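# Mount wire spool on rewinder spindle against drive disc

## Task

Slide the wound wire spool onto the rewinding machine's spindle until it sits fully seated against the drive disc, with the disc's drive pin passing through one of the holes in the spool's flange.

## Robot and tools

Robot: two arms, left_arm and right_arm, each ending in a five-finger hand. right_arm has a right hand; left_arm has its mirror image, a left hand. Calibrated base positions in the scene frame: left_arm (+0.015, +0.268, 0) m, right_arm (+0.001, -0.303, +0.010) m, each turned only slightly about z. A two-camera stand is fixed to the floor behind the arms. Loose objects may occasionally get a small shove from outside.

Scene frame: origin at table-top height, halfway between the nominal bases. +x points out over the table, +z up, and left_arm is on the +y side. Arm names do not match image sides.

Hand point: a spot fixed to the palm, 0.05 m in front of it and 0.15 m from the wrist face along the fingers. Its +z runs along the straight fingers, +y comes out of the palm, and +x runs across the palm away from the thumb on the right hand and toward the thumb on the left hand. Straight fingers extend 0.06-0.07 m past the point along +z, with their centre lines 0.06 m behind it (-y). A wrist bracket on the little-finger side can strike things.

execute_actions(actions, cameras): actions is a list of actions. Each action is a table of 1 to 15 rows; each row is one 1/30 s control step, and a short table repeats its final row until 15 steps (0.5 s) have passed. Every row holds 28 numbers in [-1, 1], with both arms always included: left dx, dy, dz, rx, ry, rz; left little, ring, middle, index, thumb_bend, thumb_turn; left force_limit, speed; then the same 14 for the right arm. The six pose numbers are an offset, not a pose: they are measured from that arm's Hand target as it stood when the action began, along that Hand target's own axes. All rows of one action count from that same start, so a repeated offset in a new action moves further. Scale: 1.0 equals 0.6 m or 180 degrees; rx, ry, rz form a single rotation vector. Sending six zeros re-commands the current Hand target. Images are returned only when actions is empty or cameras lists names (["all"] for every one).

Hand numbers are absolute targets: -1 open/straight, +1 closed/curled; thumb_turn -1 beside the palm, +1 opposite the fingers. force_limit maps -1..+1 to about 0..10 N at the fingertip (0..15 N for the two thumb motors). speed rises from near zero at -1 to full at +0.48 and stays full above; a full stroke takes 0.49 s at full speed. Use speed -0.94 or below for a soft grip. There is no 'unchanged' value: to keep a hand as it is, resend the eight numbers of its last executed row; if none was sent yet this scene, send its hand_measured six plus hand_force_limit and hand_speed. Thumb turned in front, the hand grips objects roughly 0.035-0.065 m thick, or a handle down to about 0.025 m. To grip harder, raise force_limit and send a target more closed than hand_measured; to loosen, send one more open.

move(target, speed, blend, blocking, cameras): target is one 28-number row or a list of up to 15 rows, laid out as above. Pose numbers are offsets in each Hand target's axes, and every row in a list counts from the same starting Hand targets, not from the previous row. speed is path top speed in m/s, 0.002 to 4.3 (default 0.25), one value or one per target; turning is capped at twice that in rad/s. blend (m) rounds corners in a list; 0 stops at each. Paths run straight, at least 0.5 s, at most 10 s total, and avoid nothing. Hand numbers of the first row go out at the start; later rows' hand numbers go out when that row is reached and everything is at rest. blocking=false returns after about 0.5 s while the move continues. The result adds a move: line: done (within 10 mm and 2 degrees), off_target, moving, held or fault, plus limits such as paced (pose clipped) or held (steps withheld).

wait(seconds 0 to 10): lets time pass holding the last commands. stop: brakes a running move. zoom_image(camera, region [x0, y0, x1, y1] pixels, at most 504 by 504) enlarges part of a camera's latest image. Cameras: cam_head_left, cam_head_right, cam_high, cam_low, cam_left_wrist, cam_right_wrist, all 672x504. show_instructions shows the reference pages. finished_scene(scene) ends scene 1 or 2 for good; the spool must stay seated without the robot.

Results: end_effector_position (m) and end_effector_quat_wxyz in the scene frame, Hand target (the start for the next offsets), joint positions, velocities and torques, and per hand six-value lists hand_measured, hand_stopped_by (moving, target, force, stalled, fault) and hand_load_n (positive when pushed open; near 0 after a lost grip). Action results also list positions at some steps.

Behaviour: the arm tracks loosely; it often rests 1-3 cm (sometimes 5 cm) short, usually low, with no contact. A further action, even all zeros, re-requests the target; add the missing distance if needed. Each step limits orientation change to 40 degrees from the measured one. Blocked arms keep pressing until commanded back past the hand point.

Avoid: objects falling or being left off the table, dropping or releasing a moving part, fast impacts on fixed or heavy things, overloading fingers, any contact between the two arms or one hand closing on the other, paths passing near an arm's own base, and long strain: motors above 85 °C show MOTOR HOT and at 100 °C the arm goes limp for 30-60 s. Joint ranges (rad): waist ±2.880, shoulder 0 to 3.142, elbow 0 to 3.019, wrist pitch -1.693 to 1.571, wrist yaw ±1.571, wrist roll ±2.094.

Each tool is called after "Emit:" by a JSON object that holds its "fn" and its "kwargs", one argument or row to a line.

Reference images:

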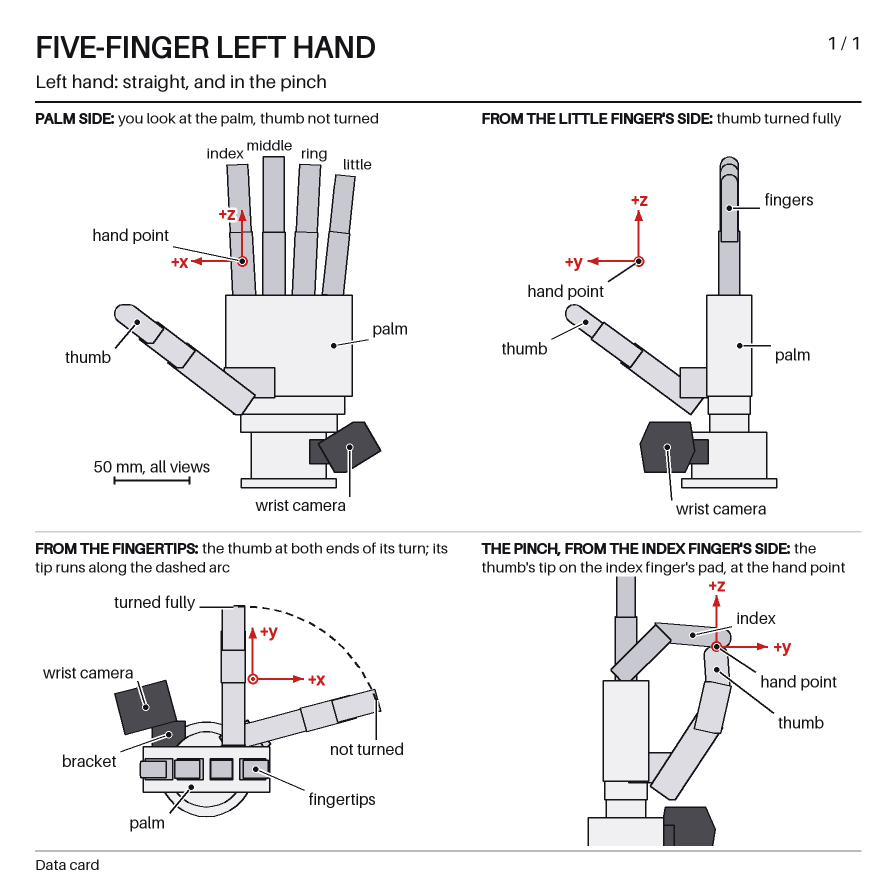

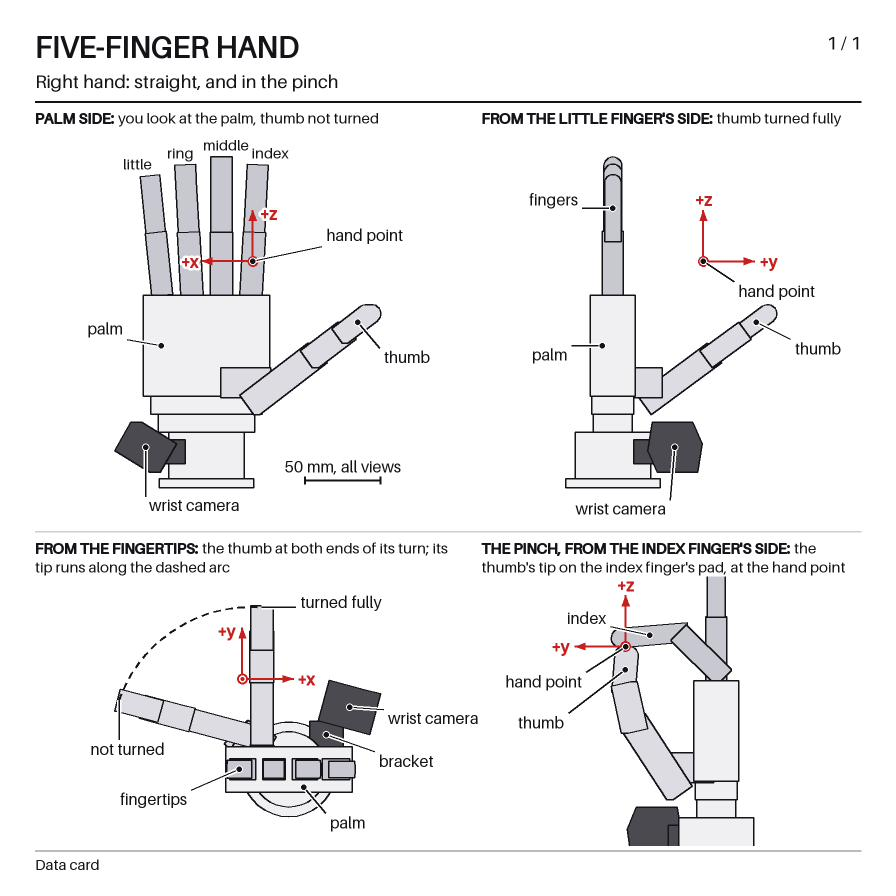

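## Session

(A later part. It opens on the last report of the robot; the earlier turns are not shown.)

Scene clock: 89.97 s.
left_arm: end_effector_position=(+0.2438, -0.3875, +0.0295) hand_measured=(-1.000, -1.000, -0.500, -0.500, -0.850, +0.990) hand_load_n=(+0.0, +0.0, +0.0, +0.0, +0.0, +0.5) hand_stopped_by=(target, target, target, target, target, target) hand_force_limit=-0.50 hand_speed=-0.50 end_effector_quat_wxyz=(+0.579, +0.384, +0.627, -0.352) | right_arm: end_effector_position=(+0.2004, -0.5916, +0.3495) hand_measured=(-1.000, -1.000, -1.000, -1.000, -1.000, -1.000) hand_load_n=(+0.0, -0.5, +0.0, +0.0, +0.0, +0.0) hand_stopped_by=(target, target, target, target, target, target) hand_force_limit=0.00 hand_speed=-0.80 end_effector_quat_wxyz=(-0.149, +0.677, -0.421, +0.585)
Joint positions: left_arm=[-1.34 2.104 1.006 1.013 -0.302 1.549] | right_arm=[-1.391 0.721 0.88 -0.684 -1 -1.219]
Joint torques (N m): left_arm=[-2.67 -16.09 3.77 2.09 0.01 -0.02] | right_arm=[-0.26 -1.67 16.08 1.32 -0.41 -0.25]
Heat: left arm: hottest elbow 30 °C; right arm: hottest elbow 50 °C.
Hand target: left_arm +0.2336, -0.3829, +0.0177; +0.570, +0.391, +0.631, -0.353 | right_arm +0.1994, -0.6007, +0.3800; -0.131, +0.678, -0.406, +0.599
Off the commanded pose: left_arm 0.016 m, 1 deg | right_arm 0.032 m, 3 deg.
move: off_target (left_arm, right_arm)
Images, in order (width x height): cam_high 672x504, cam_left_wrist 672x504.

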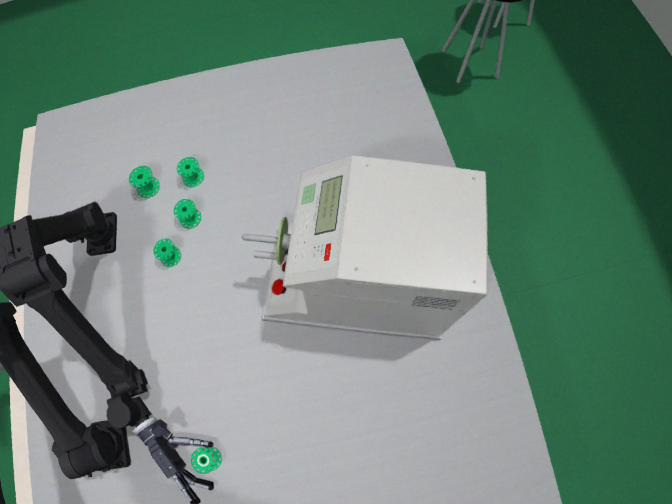

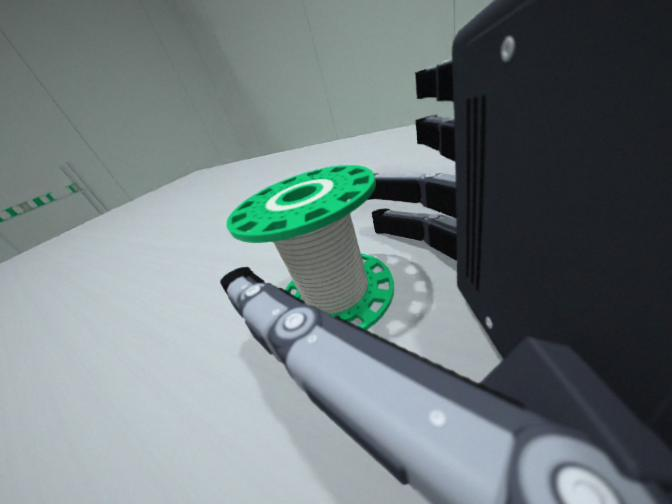

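Emit:
{"fn": "move", "kwargs": {
  "target": [
    [0,0,0,0,0,0,-1,-1,-0.5,-0.5,-0.42,0.99,-0.3,-0.8,0,0,0,0,0,0,-1,-1,-1,-1,-1,-1,0,-0.8]
  ],
  "speed": 0.06
}}

Emit:
{"fn": "move", "kwargs": {
  "target": [
    [0,0,0,0,0,0,-1,-1,0.12,0.12,-0.42,0.99,-0.3,-0.88,0,0,0,0,0,0,-1,-1,-1,-1,-1,-1,0,-0.8]
  ],
  "speed": 0.06,
  "cameras": ["cam_left_wrist","cam_high"]
}}

Emit:
{"fn": "zoom_image", "kwargs": {
  "camera": "cam_left_wrist",
  "region": [220, 150, 480, 345]
}}

Emit:
{"fn": "zoom_image", "kwargs": {
  "camera": "cam_high",
  "region": [150, 400, 270, 504]
}}

Scene clock: 92.07 s.
left_arm: end_effector_position=(+0.2435, -0.3873, +0.0294) hand_measured=(-1.000, -1.000, -0.500, -0.500, -0.420, +0.990) hand_load_n=(+0.0, +0.5, +0.0, +0.0, +0.5, +0.0) hand_stopped_by=(target, target, target, target, target, target) hand_force_limit=-0.30 hand_speed=-0.80 end_effector_quat_wxyz=(+0.579, +0.384, +0.627, -0.352) | right_arm: end_effector_position=(+0.2004, -0.5916, +0.3495) hand_measured=(-1.000, -1.000, -1.000, -1.000, -1.000, -1.000) hand_load_n=(+0.0, +0.0, +0.0, +0.0, +0.0, +0.0) hand_stopped_by=(target, target, target, target, target, target) hand_force_limit=0.00 hand_speed=-0.80 end_effector_quat_wxyz=(-0.149, +0.677, -0.421, +0.585)
Joint positions: left_arm=[-1.34 2.104 1.006 1.014 -0.302 1.549] | right_arm=[-1.391 0.721 0.88 -0.684 -1 -1.219]
Joint torques (N m): left_arm=[-2.73 -15.91 3.84 2 0.01 -0.03] | right_arm=[-0.26 -1.67 16.08 1.32 -0.41 -0.25]
Heat: left arm: hottest elbow 30 °C; right arm: hottest elbow 50 °C.
Hand target: left_arm +0.2334, -0.3829, +0.0176; +0.570, +0.391, +0.631, -0.353 | right_arm +0.1994, -0.6007, +0.3800; -0.131, +0.678, -0.406, +0.599
Off the commanded pose: left_arm 0.016 m, 1 deg | right_arm 0.032 m, 3 deg.
move: off_target (left_arm, right_arm)

Scene clock: 93.70 s.
left_arm: end_effector_position=(+0.2403, -0.3876, +0.0284) hand_measured=(-1.000, -1.000, -0.046, -0.290, -0.422, +0.990) hand_load_n=(+0.0, +0.0, +6.0, +0.5, +5.0, +1.0) hand_stopped_by=(target, target, force, force, target, target) hand_force_limit=-0.30 hand_speed=-0.88 end_effector_quat_wxyz=(+0.578, +0.387, +0.626, -0.353) | right_arm: end_effector_position=(+0.2004, -0.5916, +0.3495) hand_measured=(-1.000, -1.000, -1.000, -1.000, -1.000, -1.000) hand_load_n=(+0.0, +0.0, -0.5, +0.0, +0.0, +0.0) hand_stopped_by=(target, target, target, target, target, target) hand_force_limit=0.00 hand_speed=-0.80 end_effector_quat_wxyz=(-0.149, +0.677, -0.421, +0.585)
Joint positions: left_arm=[-1.344 2.104 1.003 1.014 -0.301 1.549] | right_arm=[-1.391 0.721 0.88 -0.684 -1 -1.219]
Joint torques (N m): left_arm=[-2.32 -15.91 3.99 2 -0.02 -0.02] | right_arm=[-0.32 -1.67 16.06 1.32 -0.41 -0.25]
Motor temperatures (°C): left_arm=[25 26 30 27 25 23] | right_arm=[26 26 51 24 27 25]
Heat: left arm: hottest elbow 30 °C; right arm: hottest elbow 51 °C.
Hand target: left_arm +0.2335, -0.3830, +0.0177; +0.570, +0.391, +0.631, -0.353 | right_arm +0.1994, -0.6007, +0.3800; -0.131, +0.678, -0.406, +0.599
Off the commanded pose: left_arm 0.014 m, 1 deg | right_arm 0.032 m, 3 deg.
move: off_target (left_arm, right_arm)
Images, in order (width x height): cam_high 672x504, cam_left_wrist 672x504.

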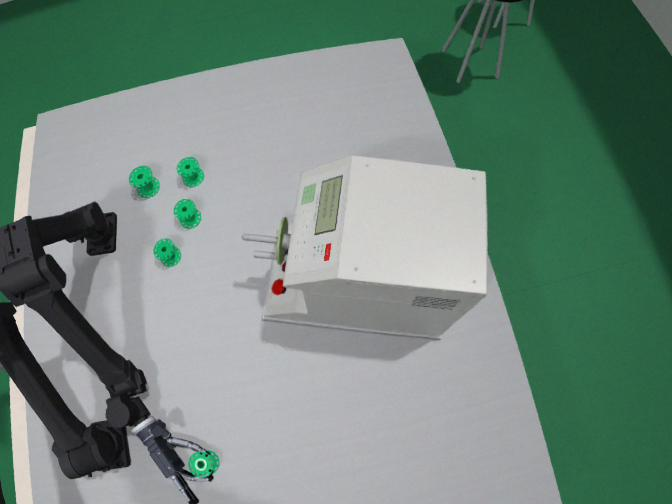

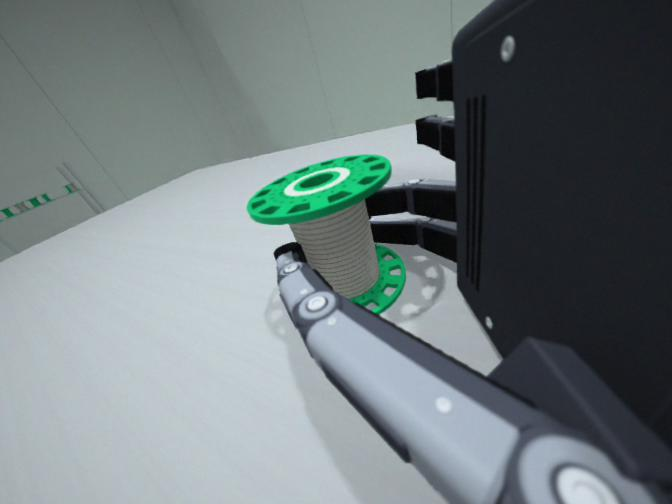

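Scaled by 1.938 from the camera's 672x504 image, which has a finer 960x720 frame.

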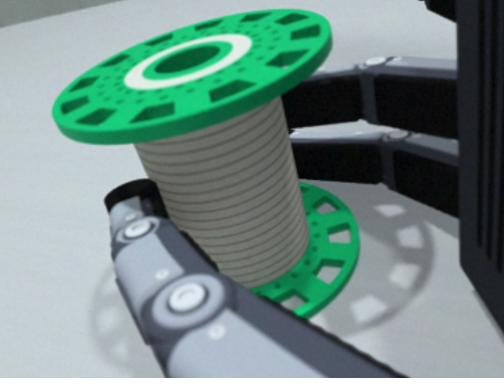

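Scaled by 4.200 from the camera's 672x504 image, which has a finer 960x720 frame.

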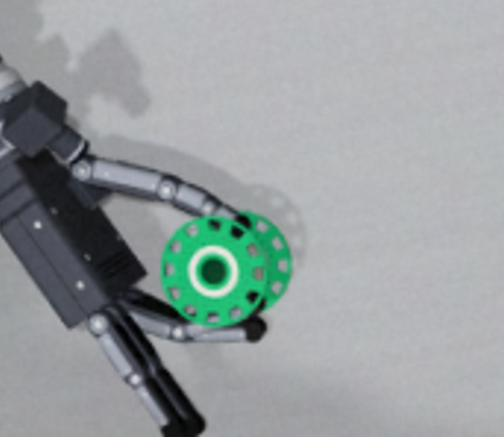

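Emit:
{"fn": "move", "kwargs": {
  "target": [
    [0,0,0,0,0,0,-1,-1,0.12,0.14,-0.42,0.99,-0.1,-0.9,0,0,0,0,0,0,-1,-1,-1,-1,-1,-1,0,-0.8]
  ],
  "speed": 0.06
}}

Emit:
{"fn": "move", "kwargs": {
  "target": [
    [0,0,0,0,0,0,-1,-1,0.15,0.16,-0.1,0.99,0.1,-0.93,0,0,0,0,0,0,-1,-1,-1,-1,-1,-1,0,-0.8]
  ],
  "speed": 0.06,
  "cameras": ["cam_left_wrist","cam_high","cam_low"]
}}

Emit:
{"fn": "zoom_image", "kwargs": {
  "camera": "cam_left_wrist",
  "region": [220, 150, 480, 345]
}}

Emit:
{"fn": "zoom_image", "kwargs": {
  "camera": "cam_high",
  "region": [150, 400, 270, 504]
}}

Scene clock: 94.70 s.
left_arm: end_effector_position=(+0.2400, -0.3877, +0.0284) hand_measured=(-1.000, -1.000, -0.046, -0.274, -0.422, +0.990) hand_load_n=(+0.0, +0.0, +2.5, +3.5, +5.5, +0.5) hand_stopped_by=(target, target, force, force, target, target) hand_force_limit=-0.10 hand_speed=-0.90 end_effector_quat_wxyz=(+0.578, +0.387, +0.626, -0.353) | right_arm: end_effector_position=(+0.2004, -0.5916, +0.3495) hand_measured=(-1.000, -1.000, -1.000, -1.000, -1.000, -1.000) hand_load_n=(+0.0, +0.0, +0.0, +0.0, +0.0, +0.0) hand_stopped_by=(target, target, target, target, target, target) hand_force_limit=0.00 hand_speed=-0.80 end_effector_quat_wxyz=(-0.149, +0.677, -0.421, +0.585)
Joint positions: left_arm=[-1.345 2.104 1.003 1.014 -0.301 1.549] | right_arm=[-1.391 0.721 0.88 -0.684 -1 -1.219]
Joint torques (N m): left_arm=[-2.26 -15.85 3.99 2.02 -0.03 -0.02] | right_arm=[-0.26 -1.67 16.08 1.31 -0.41 -0.26]
Heat: left arm: hottest elbow 30 °C; right arm: hottest elbow 51 °C.
Hand target: left_arm +0.2336, -0.3829, +0.0177; +0.570, +0.391, +0.631, -0.353 | right_arm +0.1994, -0.6007, +0.3800; -0.131, +0.678, -0.406, +0.599
Off the commanded pose: left_arm 0.013 m, 1 deg | right_arm 0.032 m, 3 deg.
move: off_target (left_arm, right_arm)

Scene clock: 95.20 s.
left_arm: end_effector_position=(+0.2397, -0.3878, +0.0284) hand_measured=(-1.000, -1.000, -0.034, -0.262, -0.422, +0.990) hand_load_n=(+0.0, +0.0, +5.5, +5.0, +8.5, -0.5) hand_stopped_by=(target, target, force, force, force, target) hand_force_limit=0.10 hand_speed=-0.93 end_effector_quat_wxyz=(+0.577, +0.387, +0.626, -0.354) | right_arm: end_effector_position=(+0.2004, -0.5916, +0.3495) hand_measured=(-1.000, -1.000, -1.000, -1.000, -1.000, -1.000) hand_load_n=(+0.0, +0.0, +0.0, +0.0, +0.0, +0.0) hand_stopped_by=(target, target, target, target, target, target) hand_force_limit=0.00 hand_speed=-0.80 end_effector_quat_wxyz=(-0.149, +0.677, -0.421, +0.585)
Joint positions: left_arm=[-1.345 2.104 1.003 1.014 -0.301 1.549] | right_arm=[-1.391 0.721 0.88 -0.684 -1 -1.219]
Joint torques (N m): left_arm=[-2.32 -16.03 3.97 2.02 -0.03 -0.02] | right_arm=[-0.26 -1.67 16.08 1.31 -0.41 -0.25]
Heat: left arm: hottest elbow 30 °C; right arm: hottest elbow 51 °C.
Hand target: left_arm +0.2335, -0.3830, +0.0177; +0.570, +0.391, +0.631, -0.353 | right_arm +0.1994, -0.6007, +0.3800; -0.131, +0.678, -0.406, +0.599
Off the commanded pose: left_arm 0.013 m, 1 deg | right_arm 0.032 m, 3 deg.
move: off_target (left_arm, right_arm)
Images, in order (width x height): cam_high 672x504, cam_low 672x504, cam_left_wrist 672x504.

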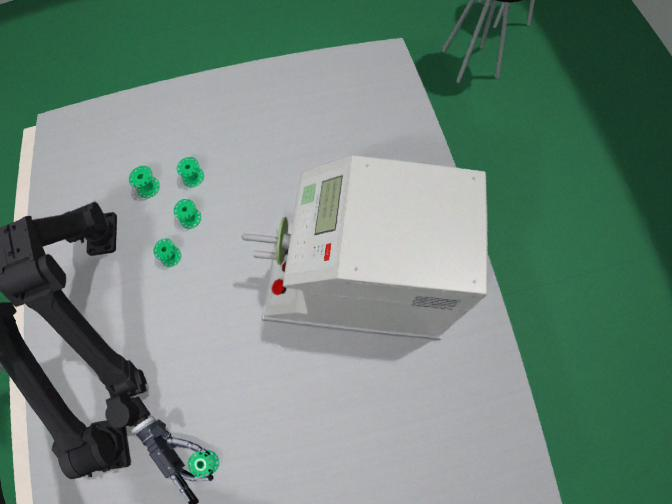

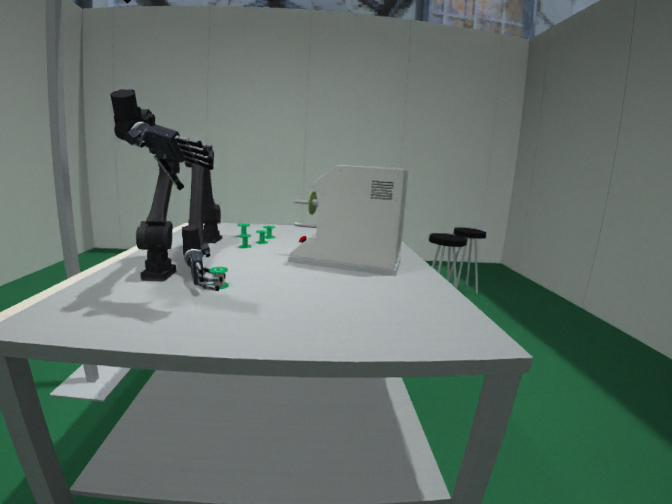

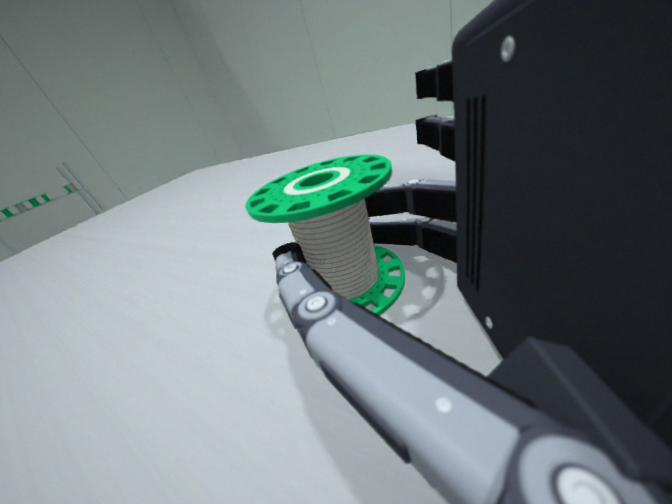

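Scaled by 1.938 from the camera's 672x504 image, which has a finer 960x720 frame.

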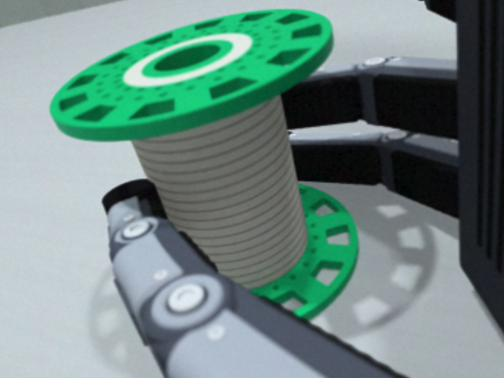

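Scaled by 4.200 from the camera's 672x504 image, which has a finer 960x720 frame.

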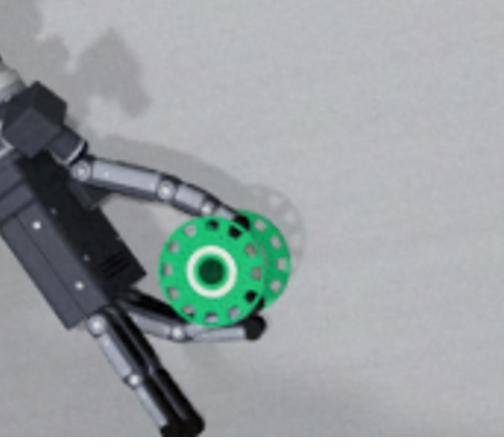

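Emit:
{"fn": "move", "kwargs": {
  "target": [
    [-0.06,0.006,0,0,0,0,-1,-1,0.15,0.16,-0.1,0.99,0.1,-0.93,0,0,0,0,0,0,-1,-1,-1,-1,-1,-1,0,-0.8]
  ],
  "speed": 0.04,
  "cameras": ["cam_left_wrist","cam_low"]
}}

Emit:
{"fn": "zoom_image", "kwargs": {
  "camera": "cam_left_wrist",
  "region": [220, 150, 480, 345]
}}

Emit:
{"fn": "zoom_image", "kwargs": {
  "camera": "cam_low",
  "region": [180, 210, 270, 300]
}}

Scene clock: 96.87 s.
left_arm: end_effector_position=(+0.2377, -0.3847, +0.0440) hand_measured=(-1.000, -1.000, -0.034, -0.262, -0.420, +0.990) hand_load_n=(+0.0, +0.0, +0.0, +0.0, +0.5, +0.0) hand_stopped_by=(target, target, force, force, force, target) hand_force_limit=0.10 hand_speed=-0.93 end_effector_quat_wxyz=(+0.568, +0.395, +0.632, -0.349) | right_arm: end_effector_position=(+0.2004, -0.5916, +0.3495) hand_measured=(-1.000, -1.000, -1.000, -1.000, -1.000, -1.000) hand_load_n=(+0.0, +0.0, +0.0, +0.5, +0.0, +0.0) hand_stopped_by=(target, target, target, target, target, target) hand_force_limit=0.00 hand_speed=-0.80 end_effector_quat_wxyz=(-0.149, +0.677, -0.421, +0.585)
Joint positions: left_arm=[-1.345 2.044 0.989 0.938 -0.293 1.545] | right_arm=[-1.391 0.721 0.88 -0.684 -1 -1.219]
Joint torques (N m): left_arm=[-1.61 -17.61 5.31 1.66 -0.01 0.04] | right_arm=[-0.26 -1.67 16.06 1.31 -0.41 -0.25]
Heat: left arm: hottest elbow 29 °C; right arm: hottest elbow 51 °C.
Hand target: left_arm +0.2383, -0.3846, +0.0535; +0.570, +0.391, +0.631, -0.353 | right_arm +0.1994, -0.6007, +0.3800; -0.131, +0.678, -0.406, +0.599
Off the commanded pose: left_arm 0.010 m, 1 deg | right_arm 0.032 m, 3 deg.
move: off_target (right_arm)
Images, in order (width x height): cam_low 672x504, cam_left_wrist 672x504.

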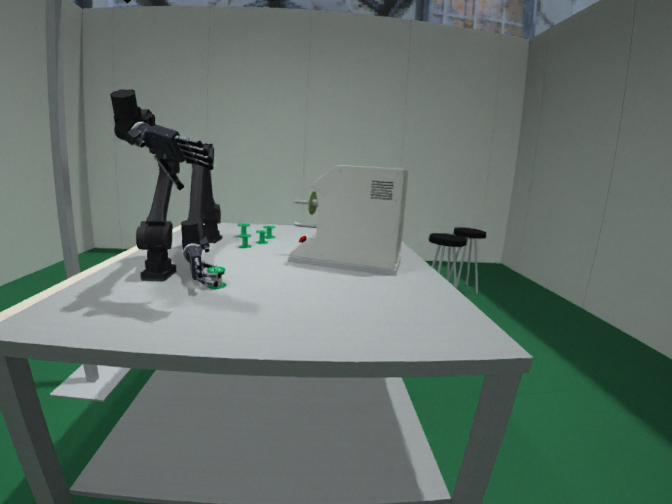

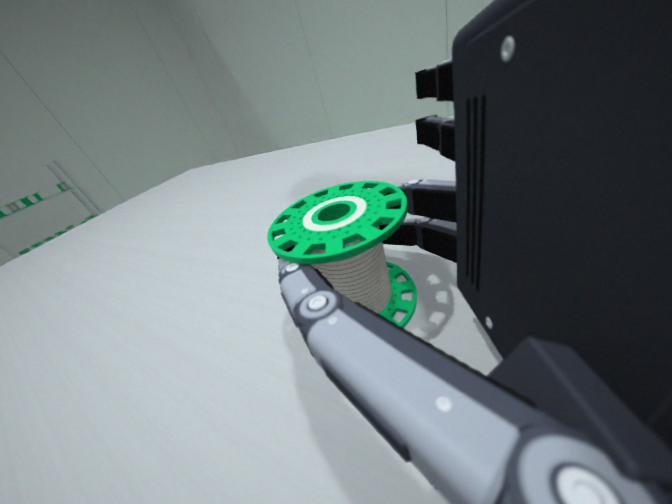

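Scaled by 1.938 from the camera's 672x504 image, which has a finer 960x720 frame.

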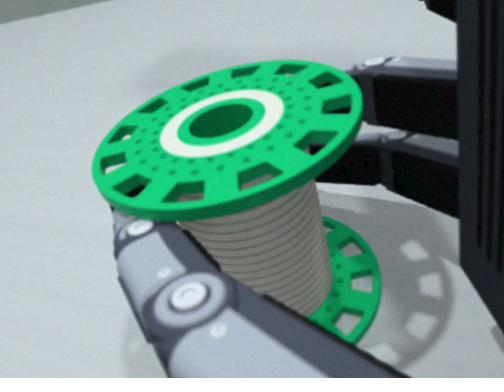

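Scaled by 5.600 from the camera's 672x504 image, which has a finer 960x720 frame.

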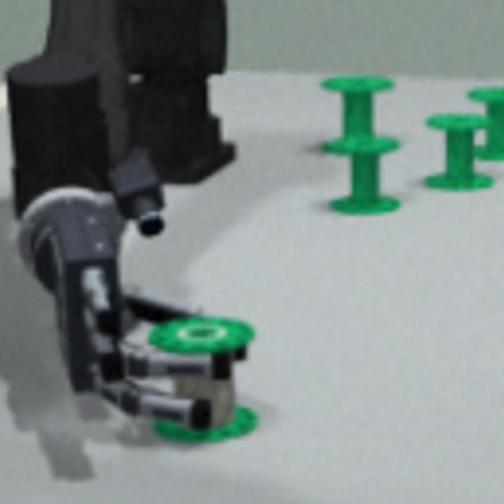

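Emit:
{"fn": "move", "kwargs": {
  "target": [
    [0,0,0,0,0,0,-1,-1,-0.5,-0.5,-0.85,0.99,-0.2,-0.5,0,0,0,0,0,0,-1,-1,-1,-1,-1,-1,0,-0.8],
    [0.051,-0.010,0.006,0,-0.014,0,-1,-1,-0.5,-0.5,-0.85,0.99,-0.2,-0.5,0,0,0,0,0,0,-1,-1,-1,-1,-1,-1,0,-0.8]
  ],
  "speed": 0.06,
  "cameras": ["cam_left_wrist","cam_high","cam_low"]
}}

Emit:
{"fn": "zoom_image", "kwargs": {
  "camera": "cam_left_wrist",
  "region": [220, 150, 480, 345]
}}

Emit:
{"fn": "zoom_image", "kwargs": {
  "camera": "cam_low",
  "region": [180, 210, 270, 300]
}}

Scene clock: 101.10 s.
left_arm: end_effector_position=(+0.2371, -0.3846, +0.0316) hand_measured=(-1.000, -1.000, -0.500, -0.500, -0.850, +0.990) hand_load_n=(+0.0, +0.0, +0.0, +0.0, +0.0, +0.0) hand_stopped_by=(target, target, target, target, target, target) hand_force_limit=-0.20 hand_speed=-0.50 end_effector_quat_wxyz=(+0.583, +0.379, +0.621, -0.362) | right_arm: end_effector_position=(+0.2004, -0.5916, +0.3495) hand_measured=(-1.000, -1.000, -1.000, -1.000, -1.000, -1.000) hand_load_n=(+0.0, +0.0, +0.0, +0.0, +0.0, +0.0) hand_stopped_by=(target, target, target, target, target, target) hand_force_limit=0.00 hand_speed=-0.80 end_effector_quat_wxyz=(-0.149, +0.677, -0.421, +0.585)
Joint positions: left_arm=[-1.349 2.105 0.989 1.055 -0.303 1.545] | right_arm=[-1.391 0.721 0.88 -0.684 -1 -1.219]
Joint torques (N m): left_arm=[-2.08 -14.27 5.76 2.69 -0.11 0.15] | right_arm=[-0.32 -1.67 16.08 1.31 -0.41 -0.25]
Heat: left arm: hottest elbow 29 °C; right arm: hottest elbow 51 °C.
Hand target: left_arm +0.2332, -0.3876, +0.0226; +0.583, +0.383, +0.618, -0.362 | right_arm +0.1994, -0.6007, +0.3800; -0.131, +0.678, -0.406, +0.599
Off the commanded pose: left_arm 0.010 m, 1 deg | right_arm 0.032 m, 3 deg.
move: off_target (right_arm)
Images, in order (width x height): cam_high 672x504, cam_low 672x504, cam_left_wrist 672x504.

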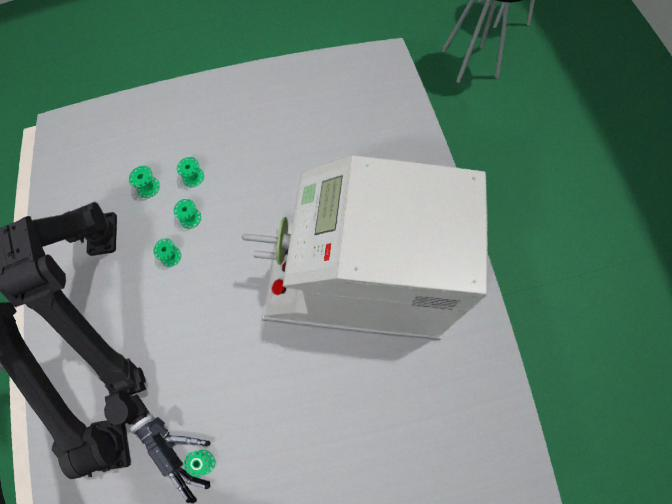

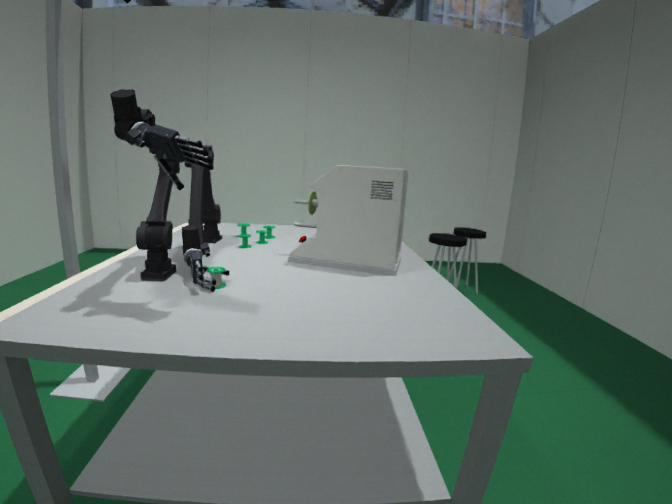

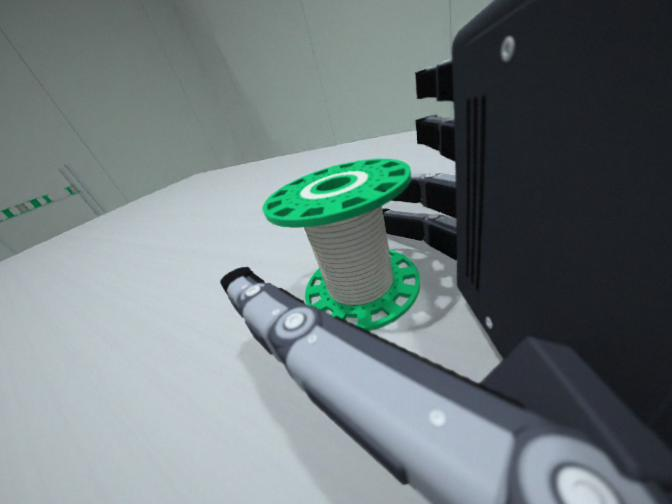

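Scaled by 1.938 from the camera's 672x504 image, which has a finer 960x720 frame.

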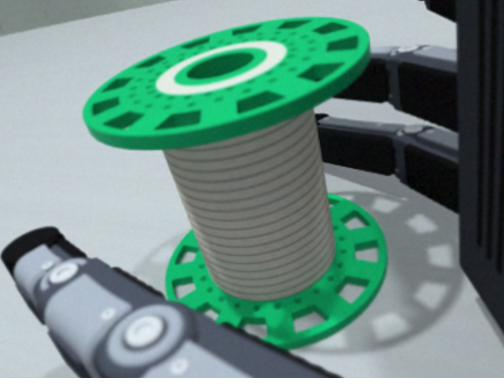

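Scaled by 5.600 from the camera's 672x504 image, which has a finer 960x720 frame.

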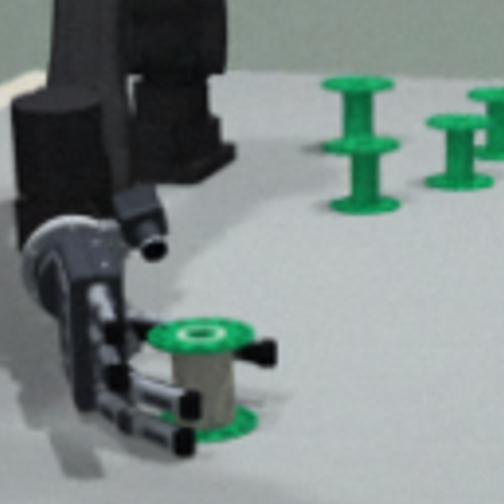

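Emit:
{"fn": "move", "kwargs": {
  "target": [
    [-0.038,-0.014,0.004,0,0,0,-1,-1,-0.5,-0.5,-0.85,0.99,-0.2,-0.5,0,0,0,0,0,0,-1,-1,-1,-1,-1,-1,0,-0.8]
  ],
  "speed": 0.06,
  "cameras": ["cam_left_wrist","cam_high","cam_low"]
}}

Emit:
{"fn": "zoom_image", "kwargs": {
  "camera": "cam_left_wrist",
  "region": [220, 150, 480, 345]
}}

Emit:
{"fn": "zoom_image", "kwargs": {
  "camera": "cam_low",
  "region": [180, 210, 270, 300]
}}

Scene clock: 102.53 s.
left_arm: end_effector_position=(+0.2300, -0.3853, +0.0312) hand_measured=(-1.000, -1.000, -0.500, -0.500, -0.850, +0.990) hand_load_n=(-0.5, +0.0, +0.0, +0.0, +0.0, +0.0) hand_stopped_by=(target, target, target, target, target, target) hand_force_limit=-0.20 hand_speed=-0.50 end_effector_quat_wxyz=(+0.578, +0.385, +0.625, -0.357) | right_arm: end_effector_position=(+0.2004, -0.5916, +0.3495) hand_measured=(-1.000, -1.000, -1.000, -1.000, -1.000, -1.000) hand_load_n=(+0.0, +0.0, +0.0, +0.0, +0.0, +0.0) hand_stopped_by=(target, target, target, target, target, target) hand_force_limit=0.00 hand_speed=-0.80 end_effector_quat_wxyz=(-0.149, +0.677, -0.421, +0.585)
Joint positions: left_arm=[-1.362 2.094 0.989 1.024 -0.316 1.545] | right_arm=[-1.391 0.721 0.88 -0.684 -1 -1.219]
Joint torques (N m): left_arm=[-2.26 -17.38 6.68 1.35 -0.11 0.15] | right_arm=[-0.26 -1.61 16.08 1.31 -0.41 -0.25]
Heat: left arm: hottest elbow 29 °C; right arm: hottest elbow 51 °C.
Hand target: left_arm +0.2273, -0.3947, +0.0453; +0.583, +0.383, +0.618, -0.362 | right_arm +0.1994, -0.6007, +0.3800; -0.131, +0.678, -0.406, +0.599
Off the commanded pose: left_arm 0.017 m, 1 deg | right_arm 0.032 m, 3 deg.
move: off_target (left_arm, right_arm)
Images, in order (width x height): cam_high 672x504, cam_low 672x504, cam_left_wrist 672x504.

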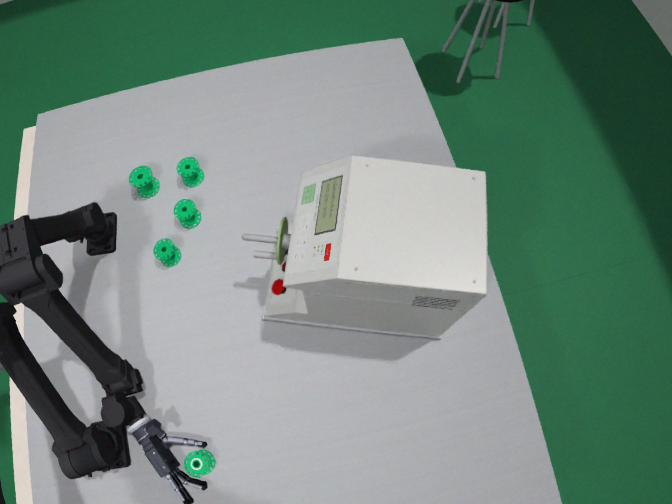

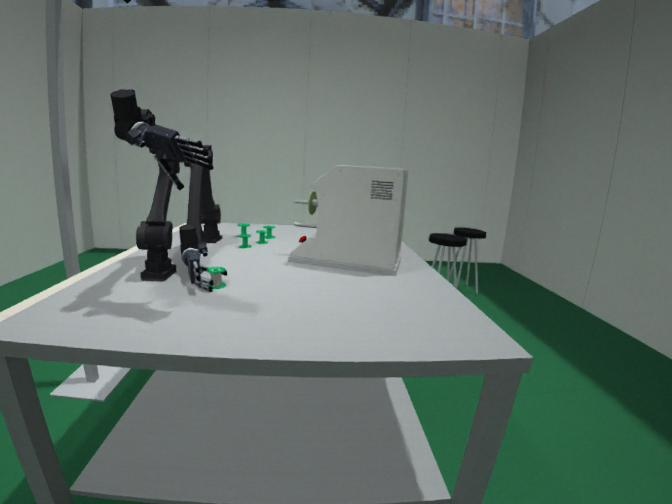

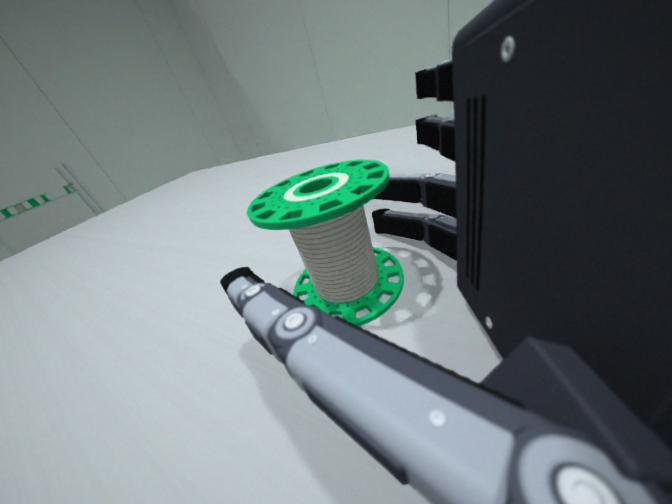

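Scaled by 1.938 from the camera's 672x504 image, which has a finer 960x720 frame.

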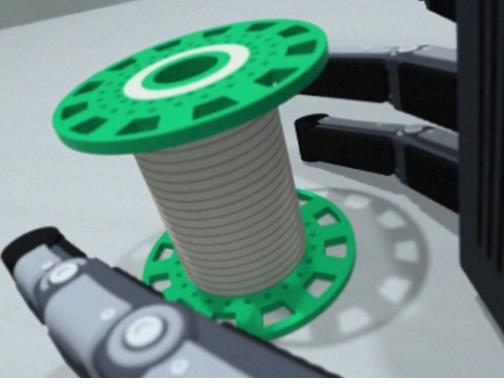

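Scaled by 5.600 from the camera's 672x504 image, which has a finer 960x720 frame.

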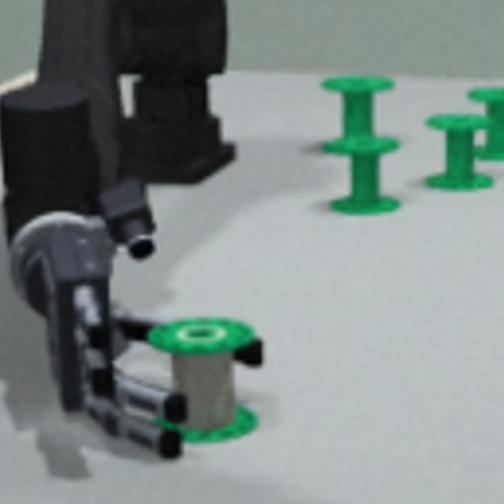

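Emit:
{"fn": "move", "kwargs": {
  "target": [
    [-0.016,0.0,0.011,0,0,0,-1,-1,-0.5,-0.5,-0.85,0.99,-0.2,-0.5,0,0,0,0,0,0,-1,-1,-1,-1,-1,-1,0,-0.8]
  ],
  "speed": 0.06,
  "cameras": ["cam_left_wrist"]
}}

Emit:
{"fn": "zoom_image", "kwargs": {
  "camera": "cam_left_wrist",
  "region": [220, 150, 480, 345]
}}

Scene clock: 103.63 s.
left_arm: end_effector_position=(+0.2299, -0.3850, +0.0333) hand_measured=(-1.000, -1.000, -0.500, -0.500, -0.850, +0.990) hand_load_n=(+0.0, +0.0, +0.0, +0.0, +0.0, +0.0) hand_stopped_by=(target, target, target, target, target, target) hand_force_limit=-0.20 hand_speed=-0.50 end_effector_quat_wxyz=(+0.574, +0.389, +0.628, -0.352) | right_arm: end_effector_position=(+0.2004, -0.5916, +0.3495) hand_measured=(-1.000, -1.000, -1.000, -1.000, -1.000, -1.000) hand_load_n=(+0.0, +0.0, +0.0, +0.0, +0.0, +0.0) hand_stopped_by=(target, target, target, target, target, target) hand_force_limit=0.00 hand_speed=-0.80 end_effector_quat_wxyz=(-0.149, +0.677, -0.421, +0.585)
Joint positions: left_arm=[-1.362 2.08 0.989 0.993 -0.316 1.545] | right_arm=[-1.391 0.721 0.88 -0.684 -1 -1.219]
Joint torques (N m): left_arm=[-1.96 -17.32 8.17 1.4 0.03 0.15] | right_arm=[-0.26 -1.61 16.06 1.31 -0.41 -0.25]
Heat: left arm: hottest elbow 29 °C; right arm: hottest elbow 51 °C.
Hand target: left_arm +0.2305, -0.4011, +0.0545; +0.583, +0.383, +0.618, -0.362 | right_arm +0.1994, -0.6007, +0.3800; -0.131, +0.678, -0.406, +0.599
Off the commanded pose: left_arm 0.027 m, 2 deg | right_arm 0.032 m, 3 deg.
move: off_target (left_arm, right_arm)
Images, in order (width x height): cam_left_wrist 672x504.

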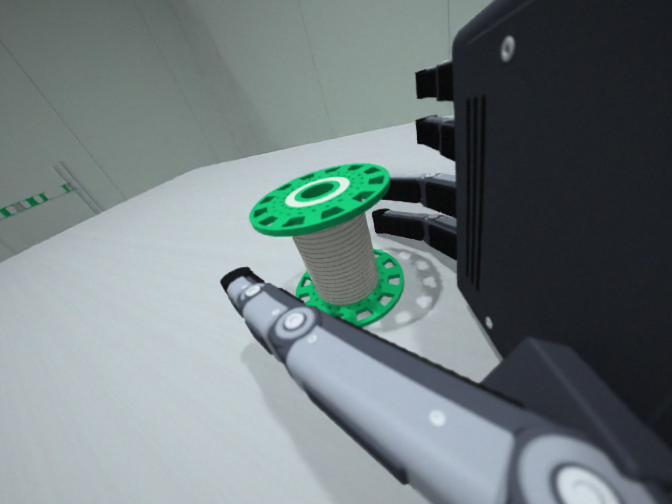

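Scaled by 1.938 from the camera's 672x504 image, which has a finer 960x720 frame.

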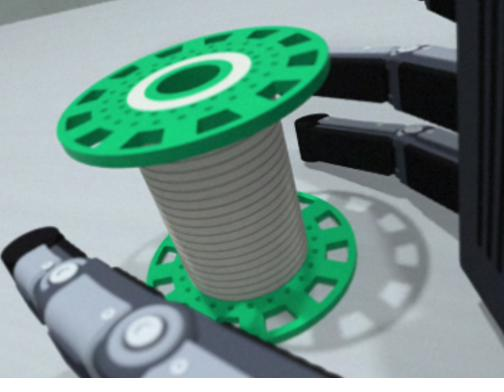

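Emit:
{"fn": "execute_actions", "kwargs": {
  "actions": []
}}

Emit:
{"fn": "zoom_image", "kwargs": {
  "camera": "cam_left_wrist",
  "region": [220, 150, 480, 345]
}}

Emit:
{"fn": "zoom_image", "kwargs": {
  "camera": "cam_low",
  "region": [160, 200, 290, 310]
}}

Scene clock: 105.10 s.
left_arm: end_effector_position=(+0.2299, -0.3850, +0.0333) hand_measured=(-1.000, -1.000, -0.500, -0.500, -0.850, +0.990) hand_load_n=(+0.0, +0.0, +0.0, +0.0, +0.0, +0.0) hand_stopped_by=(target, target, target, target, target, target) hand_force_limit=-0.20 hand_speed=-0.50 end_effector_quat_wxyz=(+0.574, +0.389, +0.628, -0.352) | right_arm: end_effector_position=(+0.2004, -0.5916, +0.3495) hand_measured=(-1.000, -1.000, -1.000, -1.000, -1.000, -1.000) hand_load_n=(+0.0, +0.0, +0.0, +0.0, +0.0, +0.0) hand_stopped_by=(target, target, target, target, target, target) hand_force_limit=0.00 hand_speed=-0.80 end_effector_quat_wxyz=(-0.149, +0.677, -0.421, +0.585)
Joint positions: left_arm=[-1.362 2.08 0.989 0.993 -0.316 1.545] | right_arm=[-1.391 0.721 0.88 -0.684 -1 -1.219]
Joint velocities: within noise
Joint torques (N m): left_arm=[-1.85 -17.38 8.16 1.4 0.03 0.15] | right_arm=[-0.32 -1.67 16.08 1.29 -0.41 -0.25]
Motor temperatures (°C): left_arm=[25 26 29 27 25 23] | right_arm=[26 26 51 24 27 25]
Heat: left arm: hottest elbow 29 °C; right arm: hottest elbow 51 °C.
Hand target: left_arm +0.2305, -0.4011, +0.0545; +0.583, +0.383, +0.618, -0.362 | right_arm +0.1994, -0.6007, +0.3800; -0.131, +0.678, -0.406, +0.599
Off the commanded pose: left_arm 0.027 m, 2 deg | right_arm 0.032 m, 3 deg.

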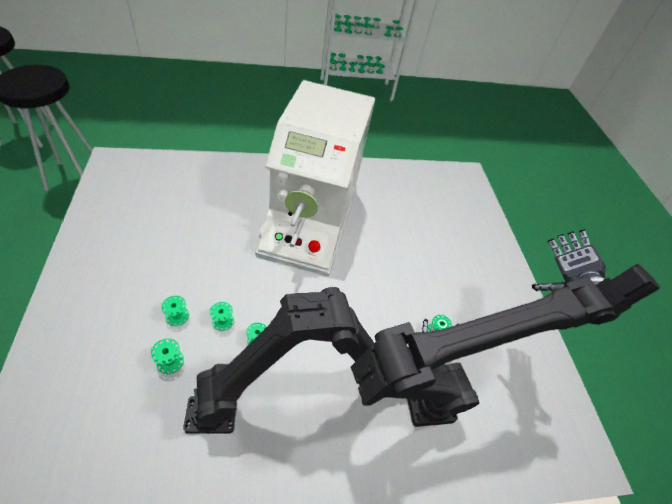

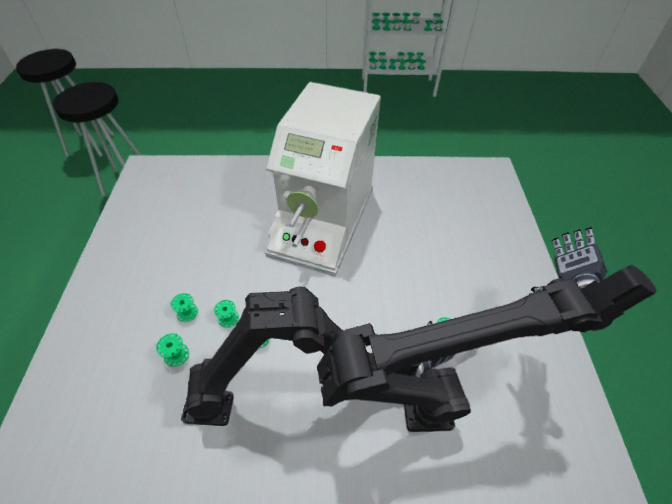

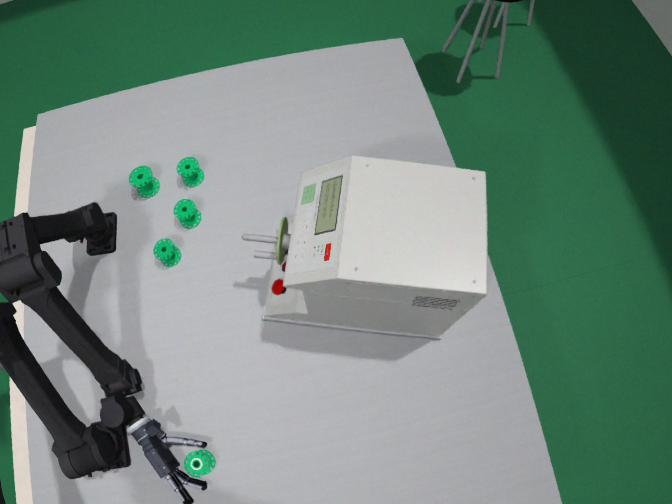

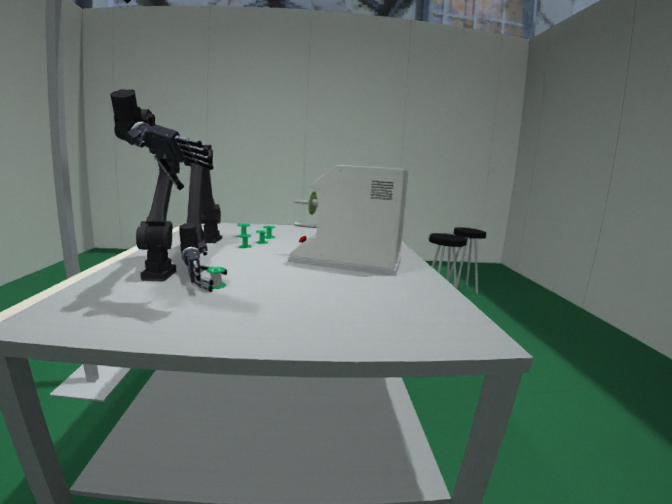

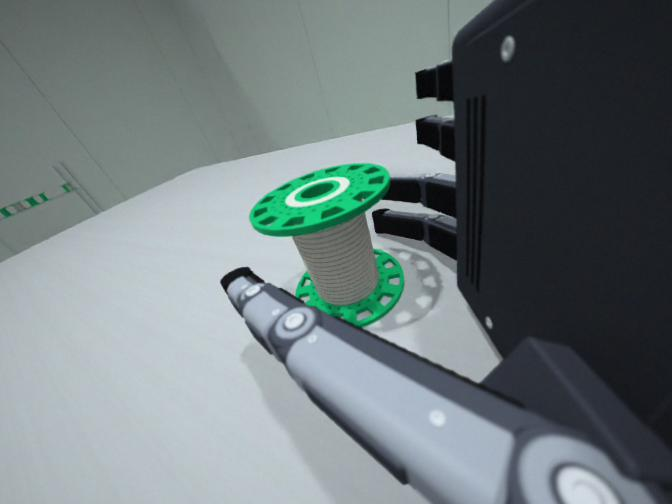

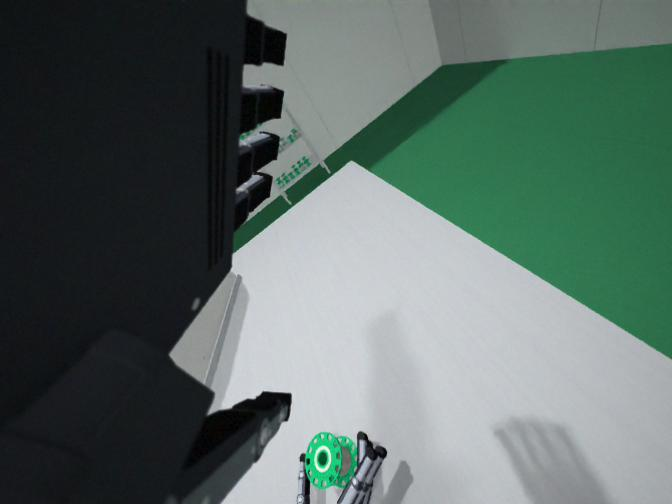

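Scaled by 1.938 from the camera's 672x504 image, which has a finer 960x720 frame.

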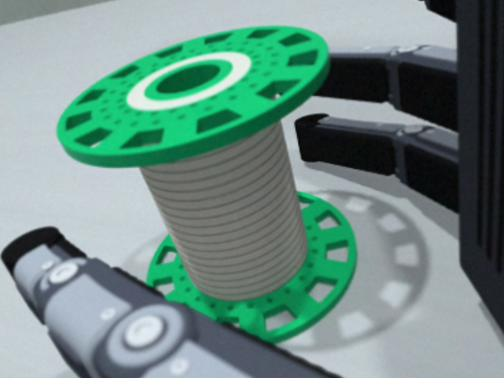

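Scaled by 3.877 from the camera's 672x504 image, which has a finer 960x720 frame.

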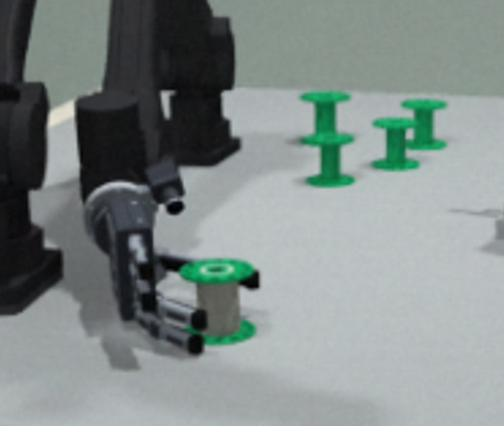

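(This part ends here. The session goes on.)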